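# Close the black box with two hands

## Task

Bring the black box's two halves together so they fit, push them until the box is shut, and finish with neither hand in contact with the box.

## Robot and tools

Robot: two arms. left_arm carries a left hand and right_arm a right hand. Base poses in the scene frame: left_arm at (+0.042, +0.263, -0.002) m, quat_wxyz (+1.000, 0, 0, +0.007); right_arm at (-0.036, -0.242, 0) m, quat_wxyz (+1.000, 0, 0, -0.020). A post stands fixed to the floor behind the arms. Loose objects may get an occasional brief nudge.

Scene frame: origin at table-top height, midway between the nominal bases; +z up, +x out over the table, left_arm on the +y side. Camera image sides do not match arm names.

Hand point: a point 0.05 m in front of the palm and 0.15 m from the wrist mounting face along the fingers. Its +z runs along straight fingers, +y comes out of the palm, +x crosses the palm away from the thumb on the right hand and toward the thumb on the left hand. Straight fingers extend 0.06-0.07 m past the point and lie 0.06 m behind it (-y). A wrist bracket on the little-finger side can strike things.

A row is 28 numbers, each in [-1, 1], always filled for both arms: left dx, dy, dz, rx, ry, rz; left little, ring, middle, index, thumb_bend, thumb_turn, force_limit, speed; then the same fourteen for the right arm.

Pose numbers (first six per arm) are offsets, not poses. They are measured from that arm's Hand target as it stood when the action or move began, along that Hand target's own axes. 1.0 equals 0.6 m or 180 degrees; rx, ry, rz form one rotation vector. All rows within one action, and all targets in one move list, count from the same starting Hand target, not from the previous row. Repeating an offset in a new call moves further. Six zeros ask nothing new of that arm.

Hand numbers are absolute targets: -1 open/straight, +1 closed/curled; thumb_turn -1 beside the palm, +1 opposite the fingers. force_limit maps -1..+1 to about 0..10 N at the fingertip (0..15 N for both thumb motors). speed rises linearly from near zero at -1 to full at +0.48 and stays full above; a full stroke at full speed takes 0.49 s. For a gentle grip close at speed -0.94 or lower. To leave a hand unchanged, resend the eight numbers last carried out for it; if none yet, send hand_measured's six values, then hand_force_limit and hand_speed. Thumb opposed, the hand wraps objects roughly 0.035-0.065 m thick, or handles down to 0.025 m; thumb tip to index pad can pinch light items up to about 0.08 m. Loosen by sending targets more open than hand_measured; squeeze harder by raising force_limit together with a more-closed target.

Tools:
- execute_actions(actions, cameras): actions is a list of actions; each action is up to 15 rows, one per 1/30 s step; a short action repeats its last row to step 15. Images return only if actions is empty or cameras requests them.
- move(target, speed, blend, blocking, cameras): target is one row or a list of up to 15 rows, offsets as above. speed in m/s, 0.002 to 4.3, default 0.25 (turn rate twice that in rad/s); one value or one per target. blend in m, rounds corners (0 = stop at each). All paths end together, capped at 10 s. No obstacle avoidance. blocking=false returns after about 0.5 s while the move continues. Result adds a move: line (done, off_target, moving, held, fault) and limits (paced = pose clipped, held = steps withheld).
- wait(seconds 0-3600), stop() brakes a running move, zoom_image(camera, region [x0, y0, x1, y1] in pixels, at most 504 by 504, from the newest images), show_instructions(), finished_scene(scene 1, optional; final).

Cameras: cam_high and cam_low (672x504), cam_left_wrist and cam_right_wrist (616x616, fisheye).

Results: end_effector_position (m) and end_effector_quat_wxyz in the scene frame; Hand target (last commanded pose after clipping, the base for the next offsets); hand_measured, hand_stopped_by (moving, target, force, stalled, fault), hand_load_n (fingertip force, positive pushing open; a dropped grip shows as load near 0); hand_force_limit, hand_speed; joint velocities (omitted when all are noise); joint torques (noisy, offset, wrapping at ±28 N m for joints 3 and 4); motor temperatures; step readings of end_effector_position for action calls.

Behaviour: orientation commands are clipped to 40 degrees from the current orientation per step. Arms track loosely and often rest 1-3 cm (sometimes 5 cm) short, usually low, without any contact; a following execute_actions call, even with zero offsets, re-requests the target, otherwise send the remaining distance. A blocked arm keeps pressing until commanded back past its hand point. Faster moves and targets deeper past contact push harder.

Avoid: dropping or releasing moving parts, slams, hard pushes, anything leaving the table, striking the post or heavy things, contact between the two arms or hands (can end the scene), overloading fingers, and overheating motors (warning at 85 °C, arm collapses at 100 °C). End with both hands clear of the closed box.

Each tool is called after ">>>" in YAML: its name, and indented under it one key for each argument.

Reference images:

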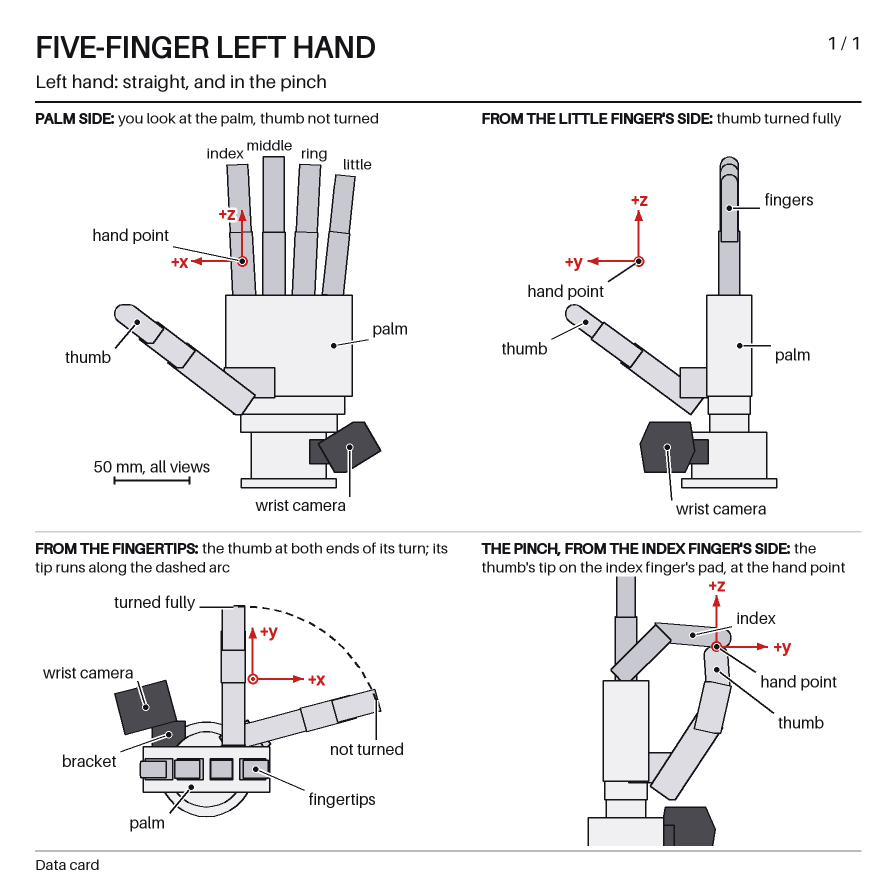

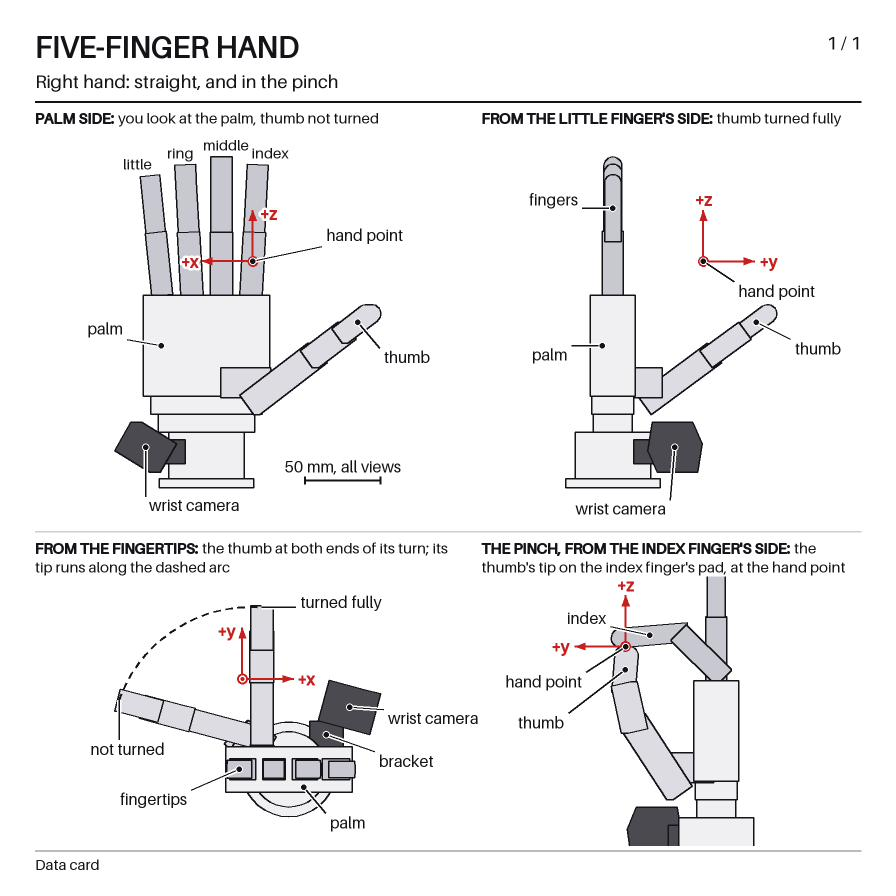

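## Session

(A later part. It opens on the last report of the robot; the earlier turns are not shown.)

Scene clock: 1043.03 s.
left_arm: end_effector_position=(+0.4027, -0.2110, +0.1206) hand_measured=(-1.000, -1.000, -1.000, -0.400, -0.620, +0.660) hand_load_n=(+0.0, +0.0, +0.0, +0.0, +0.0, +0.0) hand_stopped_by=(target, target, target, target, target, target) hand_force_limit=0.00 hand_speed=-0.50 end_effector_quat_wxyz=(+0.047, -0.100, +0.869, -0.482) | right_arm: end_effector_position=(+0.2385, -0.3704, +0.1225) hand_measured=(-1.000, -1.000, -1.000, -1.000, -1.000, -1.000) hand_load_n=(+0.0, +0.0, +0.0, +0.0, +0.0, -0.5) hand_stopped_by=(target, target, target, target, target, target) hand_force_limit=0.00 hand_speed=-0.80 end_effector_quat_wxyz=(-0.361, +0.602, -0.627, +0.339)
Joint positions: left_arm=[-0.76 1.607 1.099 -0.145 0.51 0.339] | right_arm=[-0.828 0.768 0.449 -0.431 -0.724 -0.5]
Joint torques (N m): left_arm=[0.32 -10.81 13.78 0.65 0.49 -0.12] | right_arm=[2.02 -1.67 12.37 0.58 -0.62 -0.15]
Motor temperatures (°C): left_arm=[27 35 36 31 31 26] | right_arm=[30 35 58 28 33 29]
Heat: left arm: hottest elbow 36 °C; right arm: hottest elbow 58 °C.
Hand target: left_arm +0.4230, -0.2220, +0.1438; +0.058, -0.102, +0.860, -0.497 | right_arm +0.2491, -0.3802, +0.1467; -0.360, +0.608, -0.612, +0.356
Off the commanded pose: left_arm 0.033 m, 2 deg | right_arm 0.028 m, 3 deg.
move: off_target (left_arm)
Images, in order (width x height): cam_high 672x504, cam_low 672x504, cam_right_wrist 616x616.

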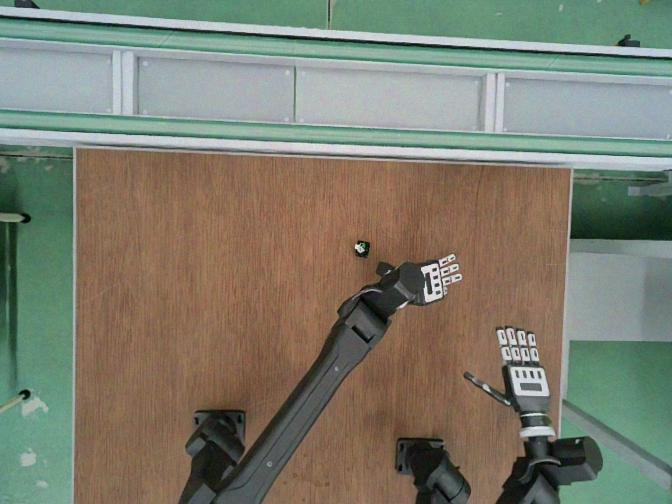

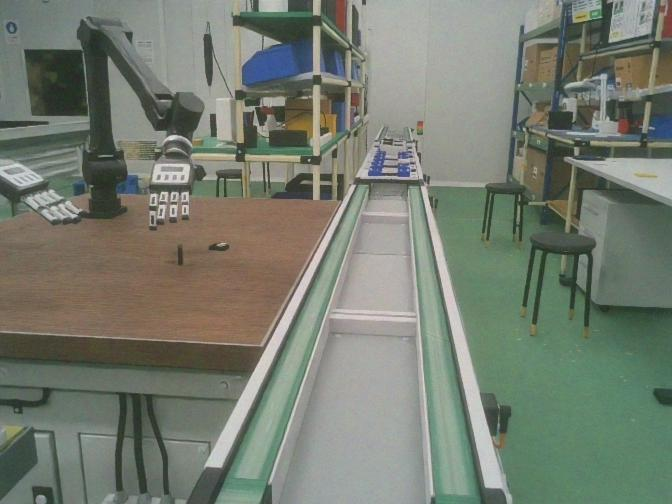

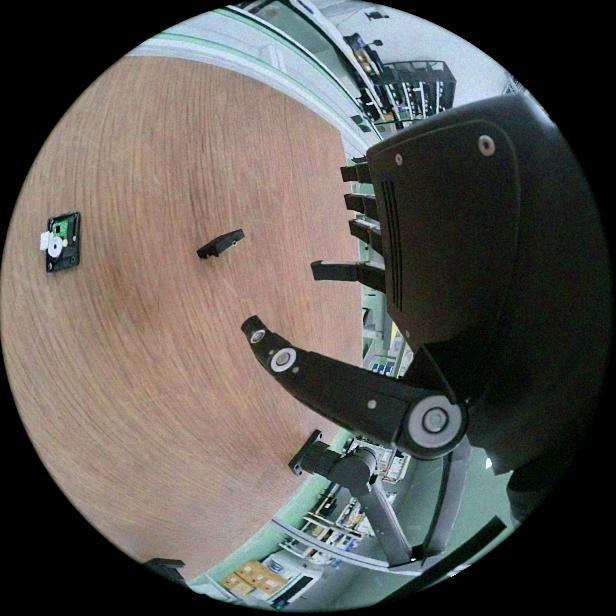

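>>> move:
  target: [-0.0363,0.0197,0.0592,0,0,0,-1,-1,-1,-0.4,-0.62,0.66,0.0,-0.5,0,0,0,0,0,0,-1,-1,-1,-1,-1,-1,0,-0.8]
  cameras: ["cam_low", "cam_right_wrist", "cam_high"]
  speed: 0.1

>>> zoom_image:
  camera: "cam_right_wrist"
  region: [220, 200, 340, 320]

>>> zoom_image:
  camera: "cam_low"
  region: [140, 210, 220, 290]

Scene clock: 1061.20 s.
left_arm: end_effector_position=(+0.4232, -0.2294, +0.0883) hand_measured=(-1.000, -1.000, -1.000, -0.400, -0.620, +0.660) hand_load_n=(+0.0, +0.0, +0.0, +0.0, +0.0, +0.0) hand_stopped_by=(target, target, target, target, target, target) hand_force_limit=0.00 hand_speed=-0.50 end_effector_quat_wxyz=(+0.037, -0.105, +0.873, -0.474) | right_arm: end_effector_position=(+0.2385, -0.3704, +0.1225) hand_measured=(-1.000, -1.000, -1.000, -1.000, -1.000, -1.000) hand_load_n=(+0.0, +0.0, +0.0, +0.0, +0.0, +0.0) hand_stopped_by=(target, target, target, target, target, target) hand_force_limit=0.00 hand_speed=-0.80 end_effector_quat_wxyz=(-0.361, +0.602, -0.627, +0.339)
Joint positions: left_arm=[-0.758 1.723 1.165 -0.123 0.515 0.338] | right_arm=[-0.828 0.768 0.449 -0.431 -0.724 -0.5]
Joint torques (N m): left_arm=[0.62 -12.1 13.31 1.43 0.55 -0.09] | right_arm=[2.2 -1.96 12.29 0.58 -0.62 -0.15]
Motor temperatures (°C): left_arm=[27 35 40 31 32 26] | right_arm=[30 35 58 28 33 29]
Heat: left arm: hottest elbow 40 °C; right arm: hottest elbow 58 °C.
Hand target: left_arm +0.4501, -0.2411, +0.1158; +0.059, -0.102, +0.860, -0.497 | right_arm +0.2491, -0.3802, +0.1467; -0.360, +0.608, -0.612, +0.356
Off the commanded pose: left_arm 0.040 m, 4 deg | right_arm 0.028 m, 3 deg.
move: off_target (left_arm)
Images, in order (width x height): cam_high 672x504, cam_low 672x504, cam_right_wrist 616x616.

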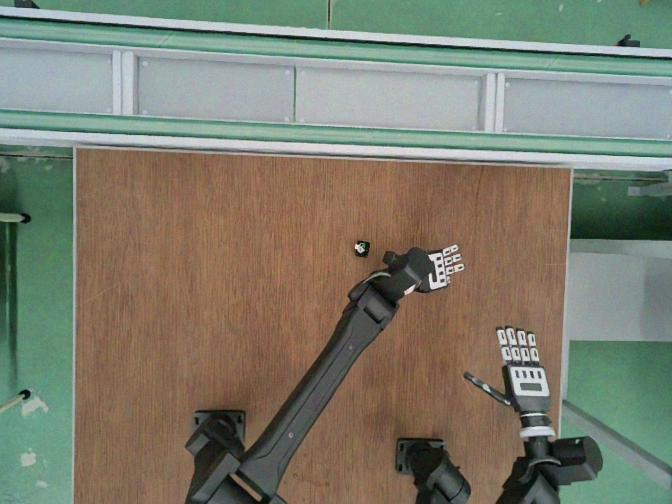

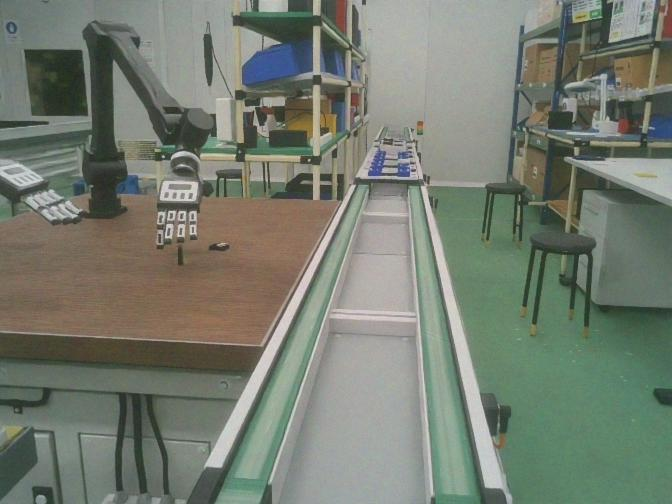

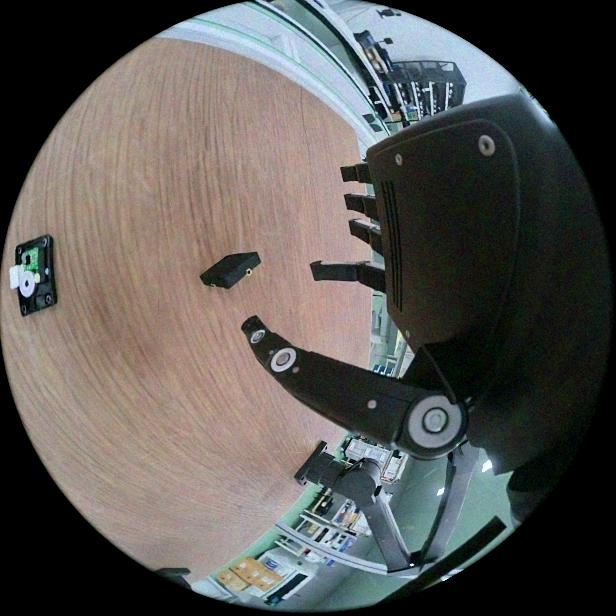

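Scaled by 4.200 from the camera's image (finer frame: 880x880).

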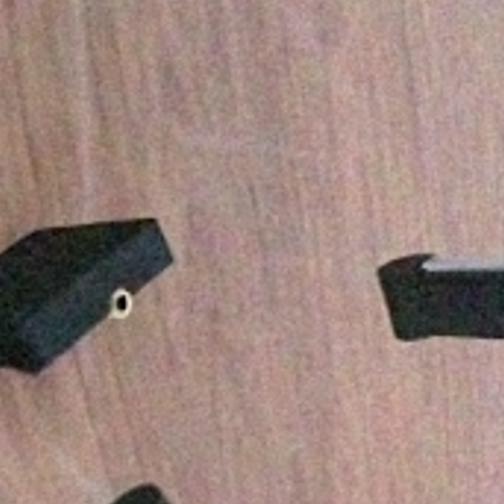

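Scaled by 6.300 from the camera's image (finer frame: 960x720).

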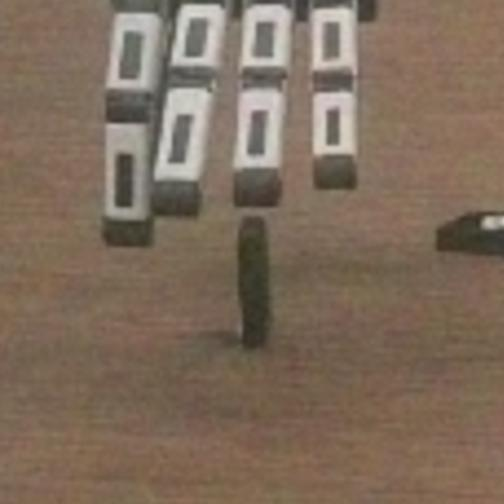

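>>> move:
  target: [-0.0523,-0.0043,0.0012,0,0,0,-1,-1,-1,-0.4,-0.62,0.66,0.0,-0.5,0,0,0,0,0,0,-1,-1,-1,-1,-1,-1,0,-0.8]
  cameras: ["cam_low", "cam_right_wrist", "cam_high"]
  speed: 0.1

>>> zoom_image:
  camera: "cam_right_wrist"
  region: [220, 220, 340, 340]

>>> zoom_image:
  camera: "cam_low"
  region: [140, 210, 220, 290]

Scene clock: 1081.20 s.
left_arm: end_effector_position=(+0.4623, -0.2265, +0.0997) hand_measured=(-1.000, -1.000, -1.000, -0.400, -0.620, +0.660) hand_load_n=(+0.0, +0.0, +0.0, +0.0, +0.0, +0.0) hand_stopped_by=(target, target, target, target, target, target) hand_force_limit=0.00 hand_speed=-0.50 end_effector_quat_wxyz=(+0.044, -0.110, +0.866, -0.486) | right_arm: end_effector_position=(+0.2385, -0.3704, +0.1225) hand_measured=(-1.000, -1.000, -1.000, -1.000, -1.000, -1.000) hand_load_n=(+0.0, +0.0, +0.0, +0.0, +0.0, +0.0) hand_stopped_by=(target, target, target, target, target, target) hand_force_limit=0.00 hand_speed=-0.80 end_effector_quat_wxyz=(-0.361, +0.602, -0.627, +0.339)
Joint positions: left_arm=[-0.705 1.762 1.241 -0.142 0.551 0.353] | right_arm=[-0.828 0.768 0.449 -0.431 -0.724 -0.5]
Joint torques (N m): left_arm=[-0.38 -12.57 13.14 0.62 0.52 0.03] | right_arm=[2.14 -1.79 12.44 0.54 -0.62 -0.16]
Motor temperatures (°C): left_arm=[27 35 45 31 32 26] | right_arm=[30 35 58 28 33 29]
Heat: left arm: hottest elbow 45 °C; right arm: hottest elbow 58 °C.
Hand target: left_arm +0.4808, -0.2357, +0.1175; +0.058, -0.102, +0.860, -0.497 | right_arm +0.2491, -0.3802, +0.1467; -0.360, +0.608, -0.612, +0.356
Off the commanded pose: left_arm 0.027 m, 2 deg | right_arm 0.028 m, 3 deg.
move: off_target (left_arm)
Images, in order (width x height): cam_high 672x504, cam_low 672x504, cam_right_wrist 616x616.

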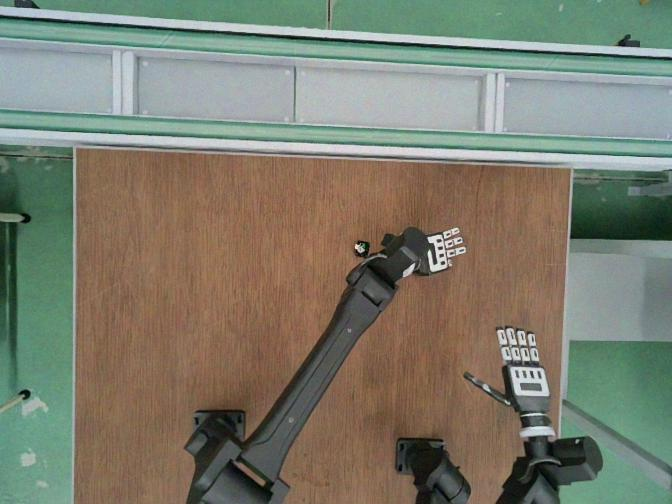

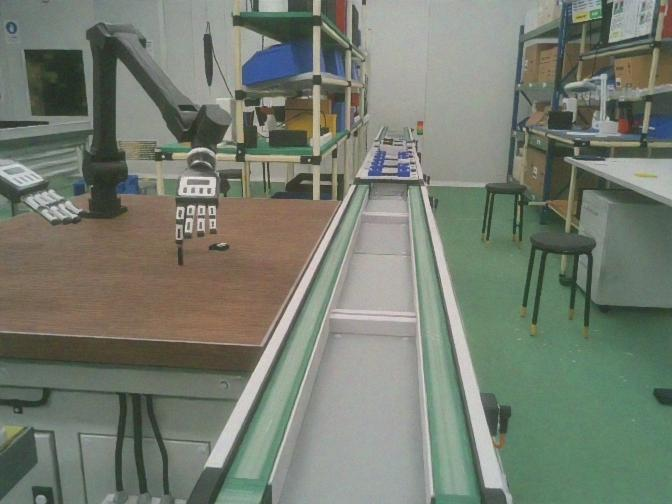

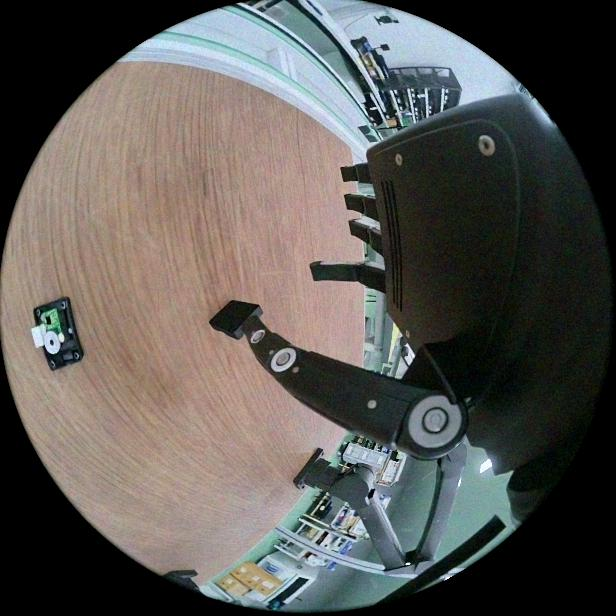

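Scaled by 4.200 from the camera's image (finer frame: 880x880).

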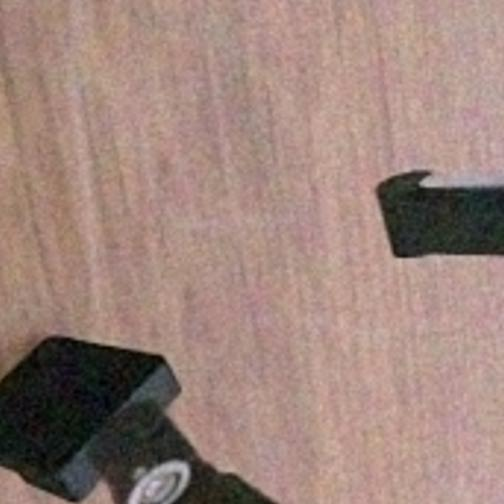

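Scaled by 6.300 from the camera's image (finer frame: 960x720).

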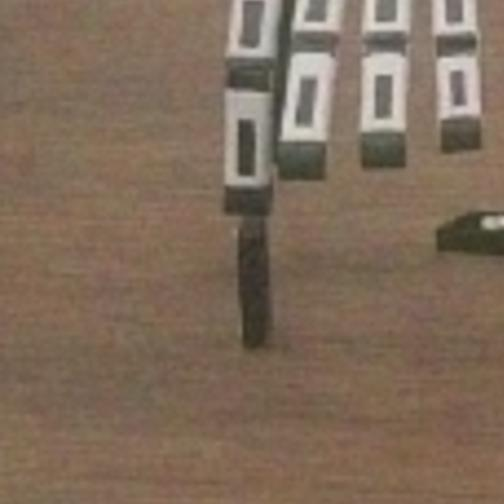

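>>> move:
  target: [0.0105,0.0348,0.0132,0,0,0,-1,-1,-1,-0.4,-0.62,0.66,0.0,-0.5,0,0,0,0,0,0,-1,-1,-1,-1,-1,-1,0,-0.8]
  cameras: ["cam_low", "cam_right_wrist"]
  speed: 0.1

>>> zoom_image:
  camera: "cam_right_wrist"
  region: [220, 220, 340, 340]

>>> zoom_image:
  camera: "cam_low"
  region: [140, 210, 220, 290]

Scene clock: 1125.23 s.
left_arm: end_effector_position=(+0.4680, -0.2312, +0.0952) hand_measured=(-1.000, -1.000, -1.000, -0.400, -0.620, +0.660) hand_load_n=(+0.5, -0.5, +0.0, -0.5, +0.0, +0.0) hand_stopped_by=(target, target, target, target, target, target) hand_force_limit=0.00 hand_speed=-0.50 end_effector_quat_wxyz=(+0.051, -0.106, +0.862, -0.493) | right_arm: end_effector_position=(+0.2385, -0.3704, +0.1225) hand_measured=(-1.000, -1.000, -1.000, -1.000, -1.000, -1.000) hand_load_n=(+0.0, -0.5, +0.0, +0.0, +0.0, +0.0) hand_stopped_by=(target, target, target, target, target, target) hand_force_limit=0.00 hand_speed=-0.80 end_effector_quat_wxyz=(-0.361, +0.602, -0.627, +0.339)
Joint positions: left_arm=[-0.705 1.778 1.241 -0.102 0.551 0.353] | right_arm=[-0.828 0.768 0.449 -0.431 -0.724 -0.5]
Joint torques (N m): left_arm=[-0.32 -12.63 9.4 1.31 0.38 -0.03] | right_arm=[2.2 -1.79 12.36 0.62 -0.62 -0.14]
Motor temperatures (°C): left_arm=[27 36 44 31 32 26] | right_arm=[30 35 59 28 33 29]
Heat: left arm: hottest elbow 44 °C; right arm: hottest elbow 59 °C.
Hand target: left_arm +0.4738, -0.2337, +0.0955; +0.058, -0.102, +0.860, -0.497 | right_arm +0.2491, -0.3802, +0.1467; -0.360, +0.608, -0.612, +0.356
Off the commanded pose: left_arm 0.006 m, 1 deg | right_arm 0.028 m, 3 deg.
move: done

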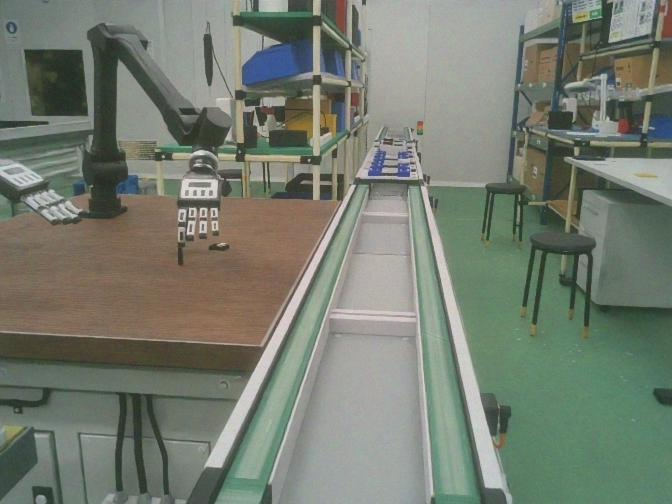

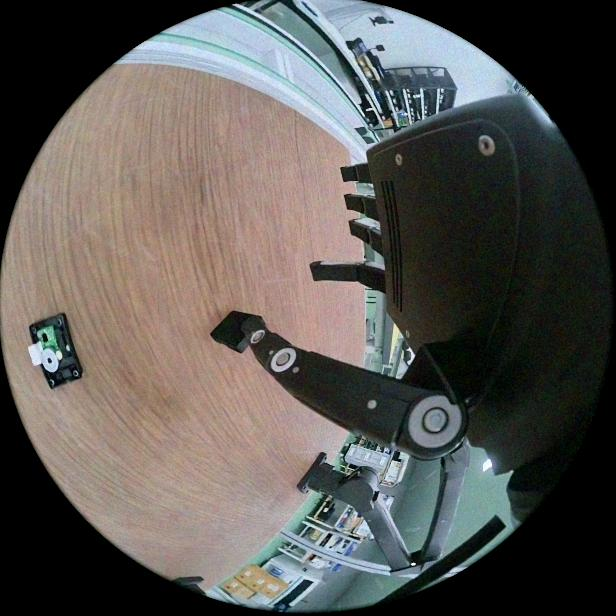

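Scaled by 4.200 from the camera's image (finer frame: 880x880).

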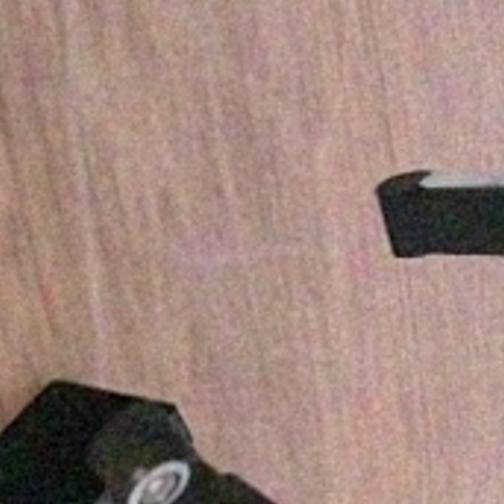

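Scaled by 6.300 from the camera's image (finer frame: 960x720).

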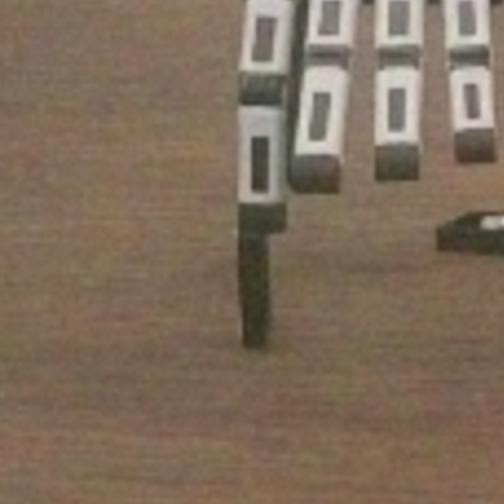

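>>> move:
  target:
    - [0.0255,-0.0525,-0.0992,0,0,0,-1,-1,-1,-0.4,-0.62,0.66,0.0,-0.5,0,0,0,0,0,0,-1,-1,-1,-1,-1,-1,0,-0.8]
    - [0.025,0,0.0103,0,0,0,-1,-1,-1,-0.4,-0.62,0.66,0.0,-0.5,0,0,0,0,0,0,-1,-1,-1,-1,-1,-1,0,-0.8]
  cameras: ["cam_low", "cam_right_wrist"]
  speed: 0.1

>>> zoom_image:
  camera: "cam_right_wrist"
  region: [220, 220, 340, 340]

>>> zoom_image:
  camera: "cam_low"
  region: [140, 210, 220, 290]

Scene clock: 1134.47 s.
left_arm: end_effector_position=(+0.4611, -0.2300, +0.0840) hand_measured=(-1.000, -1.000, -1.000, -0.400, -0.620, +0.660) hand_load_n=(+0.0, +0.0, +0.0, +0.0, +0.0, +0.0) hand_stopped_by=(target, target, target, target, target, target) hand_force_limit=0.00 hand_speed=-0.50 end_effector_quat_wxyz=(+0.055, -0.108, +0.864, -0.488) | right_arm: end_effector_position=(+0.2385, -0.3704, +0.1225) hand_measured=(-1.000, -1.000, -1.000, -1.000, -1.000, -1.000) hand_load_n=(+0.0, +0.0, +0.0, +0.0, +0.5, +0.0) hand_stopped_by=(target, target, target, target, target, target) hand_force_limit=0.00 hand_speed=-0.80 end_effector_quat_wxyz=(-0.361, +0.602, -0.627, +0.339)
Joint positions: left_arm=[-0.716 1.778 1.212 -0.077 0.53 0.35] | right_arm=[-0.828 0.768 0.449 -0.431 -0.724 -0.5]
Joint torques (N m): left_arm=[-2.26 -13.27 10.02 1.24 0.32 -0.18] | right_arm=[1.96 -2.08 12.34 0.55 -0.63 -0.13]
Motor temperatures (°C): left_arm=[27 35 43 31 32 26] | right_arm=[30 35 59 28 33 29]
Heat: left arm: hottest elbow 43 °C; right arm: hottest elbow 59 °C.
Hand target: left_arm +0.4607, -0.2424, +0.0926; +0.058, -0.102, +0.860, -0.497 | right_arm +0.2491, -0.3802, +0.1467; -0.360, +0.608, -0.612, +0.356
Off the commanded pose: left_arm 0.015 m, 1 deg | right_arm 0.028 m, 3 deg.
move: off_target (left_arm)

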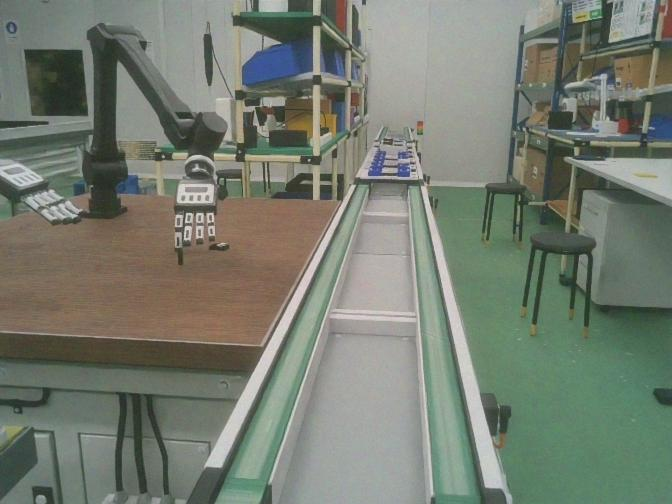

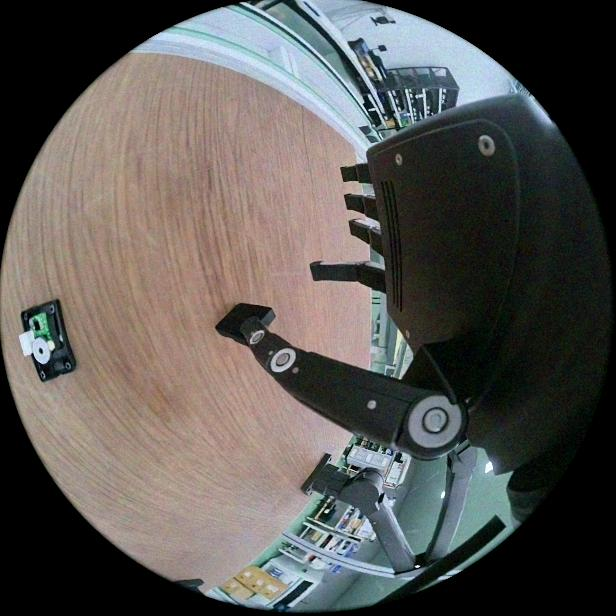

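Scaled by 4.200 from the camera's image (finer frame: 880x880).

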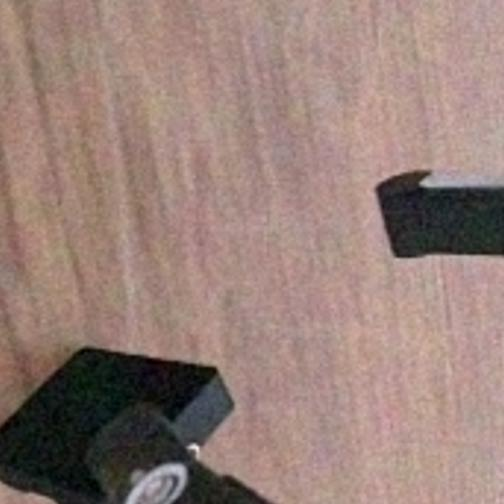

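Scaled by 6.300 from the camera's image (finer frame: 960x720).

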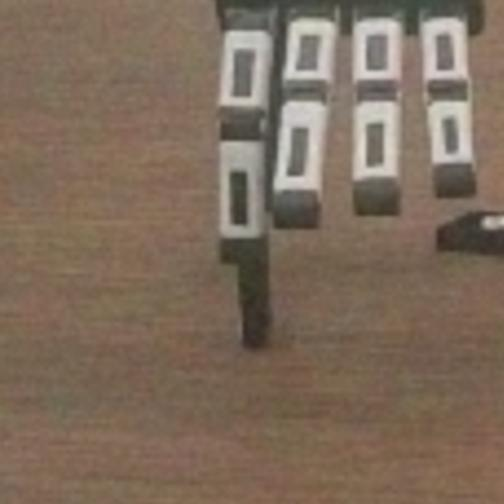

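>>> move:
  target:
    - [-0.0027,-0.0203,-0.1247,0,0,0,-1,-1,-1,-0.4,-0.62,0.66,0.0,-0.5,0,0,0,0,0,0,-1,-1,-1,-1,-1,-1,0,-0.8]
    - [-0.0035,0.0318,-0.0152,0,0,0,-1,-1,-1,-0.4,-0.62,0.66,0.0,-0.5,0,0,0,0,0,0,-1,-1,-1,-1,-1,-1,0,-0.8]
  cameras: ["cam_low", "cam_right_wrist"]
  speed: 0.1

>>> zoom_image:
  camera: "cam_right_wrist"
  region: [220, 220, 340, 340]

>>> zoom_image:
  camera: "cam_low"
  region: [140, 210, 220, 290]

Scene clock: 1197.50 s.
left_arm: end_effector_position=(+0.4577, -0.2133, +0.0719) hand_measured=(-1.000, -1.000, -1.000, -0.400, -0.620, +0.660) hand_load_n=(+0.0, +0.0, +0.0, +0.0, +0.0, +0.0) hand_stopped_by=(target, target, target, target, target, target) hand_force_limit=0.00 hand_speed=-0.50 end_effector_quat_wxyz=(+0.054, -0.108, +0.865, -0.488) | right_arm: end_effector_position=(+0.2385, -0.3704, +0.1225) hand_measured=(-1.000, -1.000, -1.000, -1.000, -1.000, -1.000) hand_load_n=(+0.0, +0.0, +0.0, +0.0, +0.0, -0.5) hand_stopped_by=(target, target, target, target, target, target) hand_force_limit=0.00 hand_speed=-0.80 end_effector_quat_wxyz=(-0.361, +0.602, -0.627, +0.339)
Joint positions: left_arm=[-0.696 1.767 1.159 -0.044 0.547 0.365] | right_arm=[-0.828 0.768 0.449 -0.431 -0.724 -0.5]
Joint torques (N m): left_arm=[-1.67 -13.39 9.91 1.36 0.31 -0.18] | right_arm=[2.02 -2.02 12.37 0.62 -0.62 -0.13]
Motor temperatures (°C): left_arm=[27 34 43 31 31 26] | right_arm=[30 35 59 28 33 29]
Heat: left arm: hottest elbow 43 °C; right arm: hottest elbow 59 °C.
Hand target: left_arm +0.4586, -0.2250, +0.0806; +0.058, -0.102, +0.860, -0.497 | right_arm +0.2491, -0.3802, +0.1467; -0.360, +0.608, -0.612, +0.356
Off the commanded pose: left_arm 0.014 m, 1 deg | right_arm 0.028 m, 3 deg.
move: off_target (left_arm)

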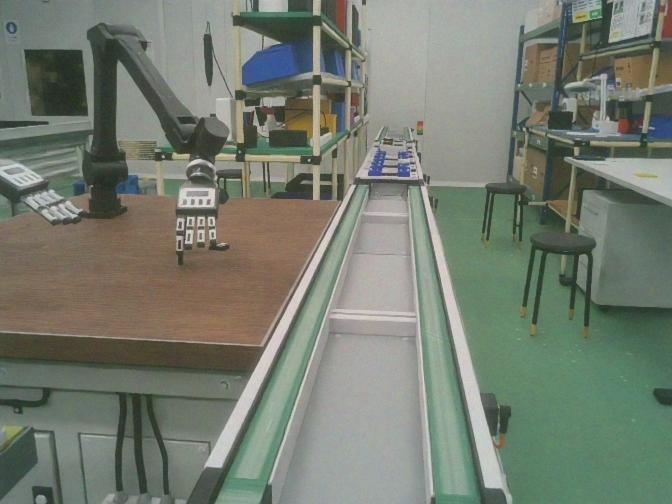

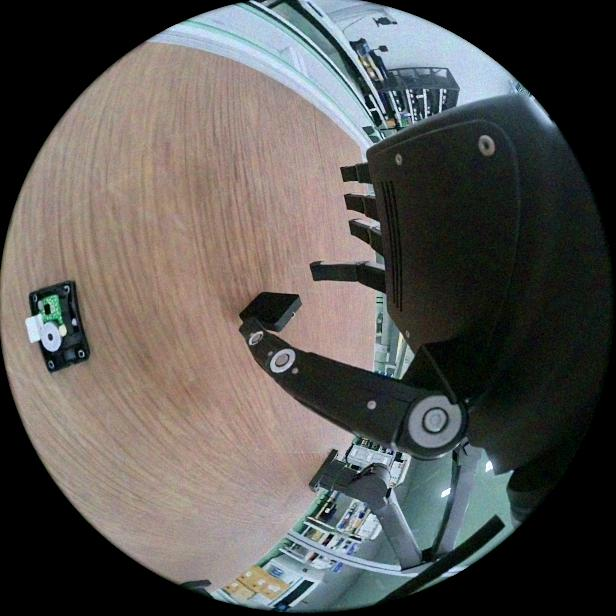

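Scaled by 4.200 from the camera's image (finer frame: 880x880).

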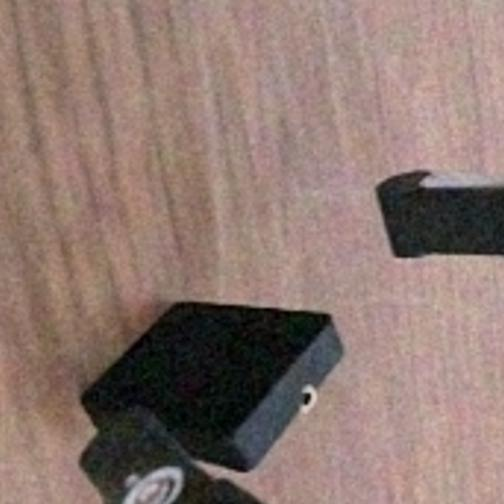

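Scaled by 6.300 from the camera's image (finer frame: 960x720).

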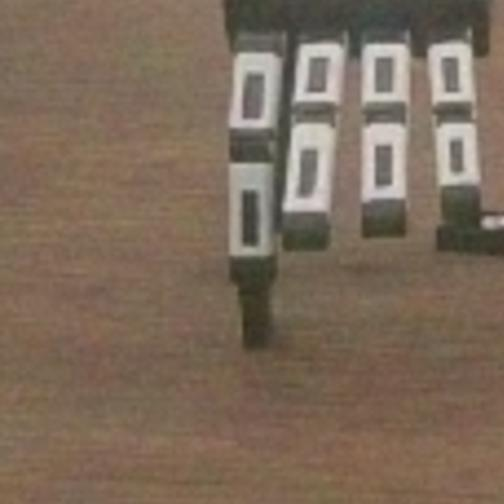

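>>> move:
  target:
    - [0.0082,-0.0443,-0.1117,0,0,0,-1,-1,-1,-0.4,-0.62,0.66,0.0,-0.5,0,0,0,0,0,0,-1,-1,-1,-1,-1,-1,0,-0.8]
    - [0.0077,0.0077,-0.0022,0,0,0,-1,-1,-1,-0.4,-0.62,0.66,0.0,-0.5,0,0,0,0,0,0,-1,-1,-1,-1,-1,-1,0,-0.8]
  cameras: ["cam_low", "cam_right_wrist"]
  speed: 0.1

>>> zoom_image:
  camera: "cam_right_wrist"
  region: [220, 220, 340, 340]

>>> zoom_image:
  camera: "cam_low"
  region: [140, 210, 220, 290]

Scene clock: 1213.43 s.
left_arm: end_effector_position=(+0.4521, -0.2108, +0.0683) hand_measured=(-1.000, -1.000, -1.000, -0.400, -0.620, +0.660) hand_load_n=(+0.0, +0.0, +0.0, -0.5, +0.0, +0.0) hand_stopped_by=(target, target, target, target, target, target) hand_force_limit=0.00 hand_speed=-0.50 end_effector_quat_wxyz=(+0.054, -0.108, +0.865, -0.488) | right_arm: end_effector_position=(+0.2385, -0.3704, +0.1225) hand_measured=(-1.000, -1.000, -1.000, -1.000, -1.000, -1.000) hand_load_n=(+0.0, +0.0, +0.0, +0.0, +0.0, -0.5) hand_stopped_by=(target, target, target, target, target, target) hand_force_limit=0.00 hand_speed=-0.80 end_effector_quat_wxyz=(-0.361, +0.602, -0.627, +0.339)
Joint positions: left_arm=[-0.699 1.76 1.138 -0.029 0.545 0.363] | right_arm=[-0.828 0.768 0.449 -0.431 -0.724 -0.5]
Joint torques (N m): left_arm=[-2.08 -12.63 9.92 1.33 0.31 -0.16] | right_arm=[1.96 -1.85 12.42 0.54 -0.62 -0.14]
Motor temperatures (°C): left_arm=[27 34 44 31 31 26] | right_arm=[30 35 59 28 33 29]
Heat: left arm: hottest elbow 44 °C; right arm: hottest elbow 59 °C.
Hand target: left_arm +0.4533, -0.2228, +0.0772; +0.058, -0.102, +0.860, -0.497 | right_arm +0.2491, -0.3802, +0.1467; -0.360, +0.608, -0.612, +0.356
Off the commanded pose: left_arm 0.015 m, 2 deg | right_arm 0.028 m, 3 deg.
move: off_target (left_arm)

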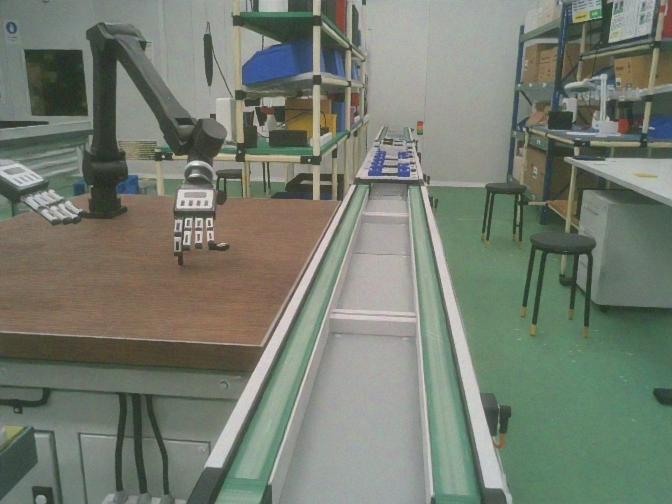

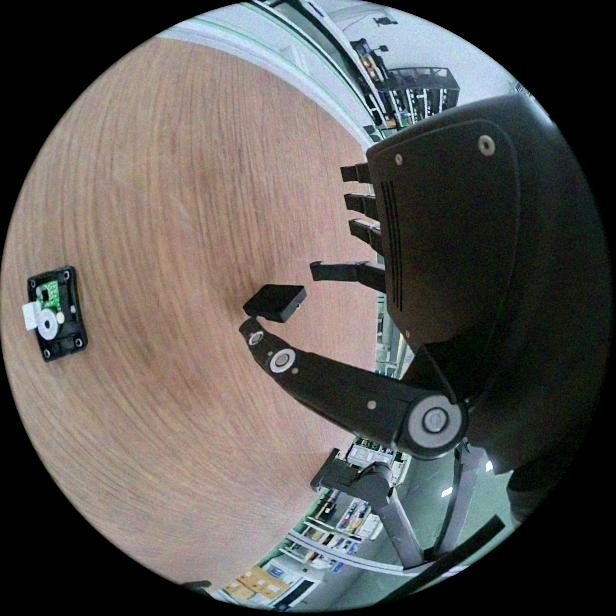

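Scaled by 4.200 from the camera's image (finer frame: 880x880).

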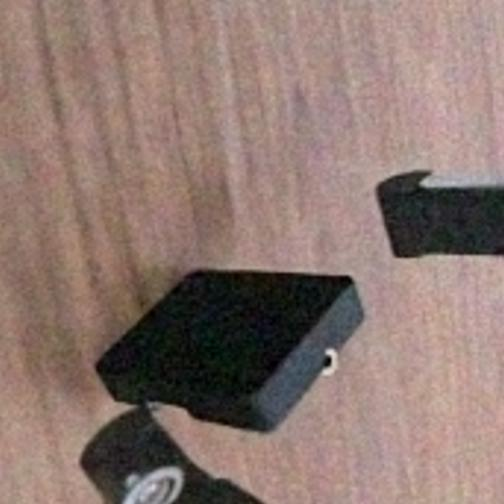

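Scaled by 6.300 from the camera's image (finer frame: 960x720).

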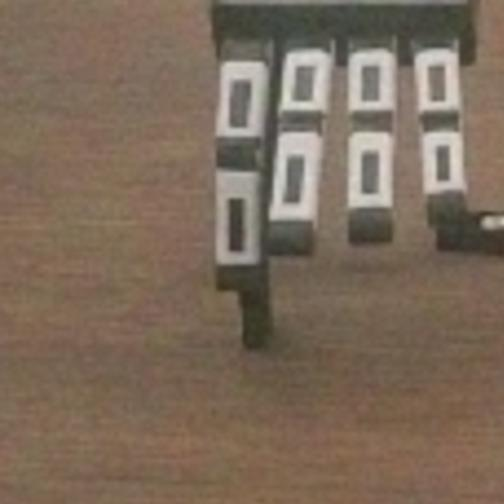

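>>> execute_actions:
  actions:
    - [[0,0,0,0,0,0,-1,-1,-1,-0.1,-0.5,0.66,0.0,-0.9,0,0,0,0,0,0,-1,-1,-1,-1,-1,-1,0,-0.8]]
  cameras: ["cam_right_wrist", "cam_low"]

>>> zoom_image:
  camera: "cam_right_wrist"
  region: [220, 220, 340, 340]

>>> zoom_image:
  camera: "cam_low"
  region: [140, 210, 220, 290]

Scene clock: 1221.27 s.
left_arm: end_effector_position=(+0.4521, -0.2109, +0.0684) hand_measured=(-1.000, -1.000, -1.000, -0.100, -0.500, +0.660) hand_load_n=(+0.0, +0.0, +0.0, +0.0, +0.0, +0.5) hand_stopped_by=(target, target, target, target, target, target) hand_force_limit=0.00 hand_speed=-0.90 end_effector_quat_wxyz=(+0.054, -0.108, +0.865, -0.488) | right_arm: end_effector_position=(+0.2385, -0.3704, +0.1225) hand_measured=(-1.000, -1.000, -1.000, -1.000, -1.000, -1.000) hand_load_n=(+0.0, +0.0, +0.0, +0.0, +0.0, -0.5) hand_stopped_by=(target, target, target, target, target, target) hand_force_limit=0.00 hand_speed=-0.80 end_effector_quat_wxyz=(-0.361, +0.602, -0.627, +0.339)
Joint positions: left_arm=[-0.699 1.76 1.138 -0.029 0.545 0.362] | right_arm=[-0.828 0.768 0.449 -0.431 -0.724 -0.5]
Joint torques (N m): left_arm=[-1.79 -12.98 9.95 1.33 0.33 -0.19] | right_arm=[2.02 -1.73 12.36 0.61 -0.62 -0.15]
Motor temperatures (°C): left_arm=[27 34 44 31 31 26] | right_arm=[30 35 59 28 33 29]
Heat: left arm: hottest elbow 44 °C; right arm: hottest elbow 59 °C.
Hand target: left_arm +0.4533, -0.2228, +0.0772; +0.058, -0.102, +0.860, -0.497 | right_arm +0.2491, -0.3802, +0.1467; -0.360, +0.608, -0.612, +0.356
Off the commanded pose: left_arm 0.015 m, 2 deg | right_arm 0.028 m, 3 deg.
Step readings (end_effector_position of left_arm | right_arm):
0: (+0.4521, -0.2109, +0.0684) | (+0.2385, -0.3704, +0.1225)
1: (+0.4521, -0.2109, +0.0684) | (+0.2385, -0.3704, +0.1225)
2: (+0.4521, -0.2109, +0.0684) | (+0.2385, -0.3704, +0.1225)
4: (+0.4521, -0.2109, +0.0684) | (+0.2385, -0.3704, +0.1225)
8: (+0.4521, -0.2109, +0.0684) | (+0.2385, -0.3704, +0.1225)
15: (+0.4521, -0.2109, +0.0684) | (+0.2385, -0.3704, +0.1225)
Images, in order (width x height): cam_low 672x504, cam_right_wrist 616x616.

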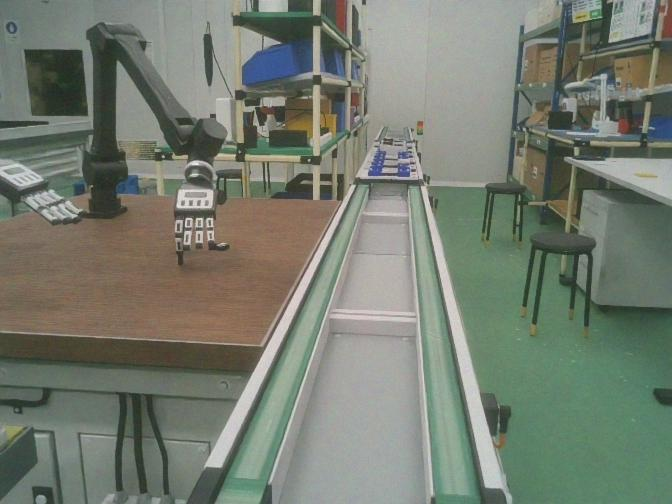

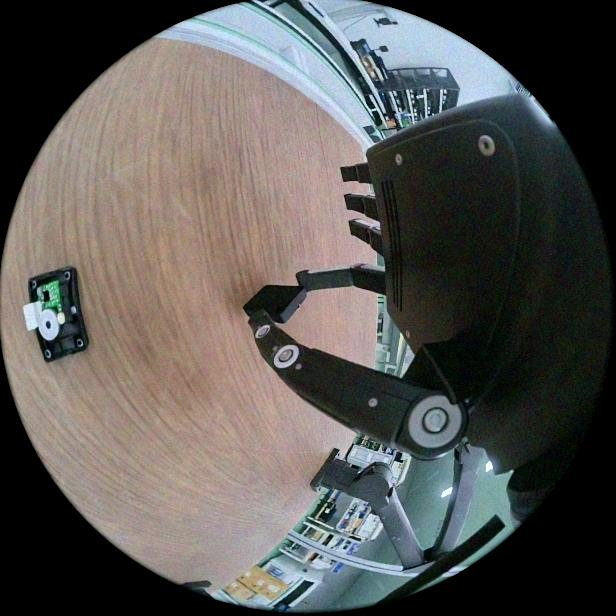

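Scaled by 4.200 from the camera's image (finer frame: 880x880).

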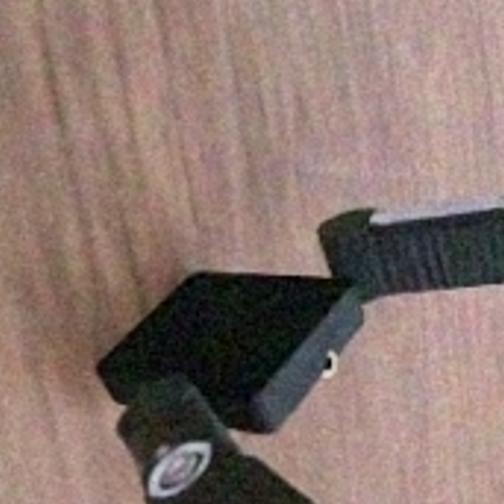

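Scaled by 6.300 from the camera's image (finer frame: 960x720).

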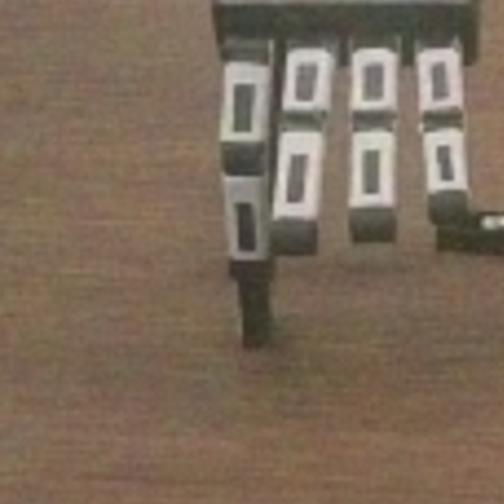

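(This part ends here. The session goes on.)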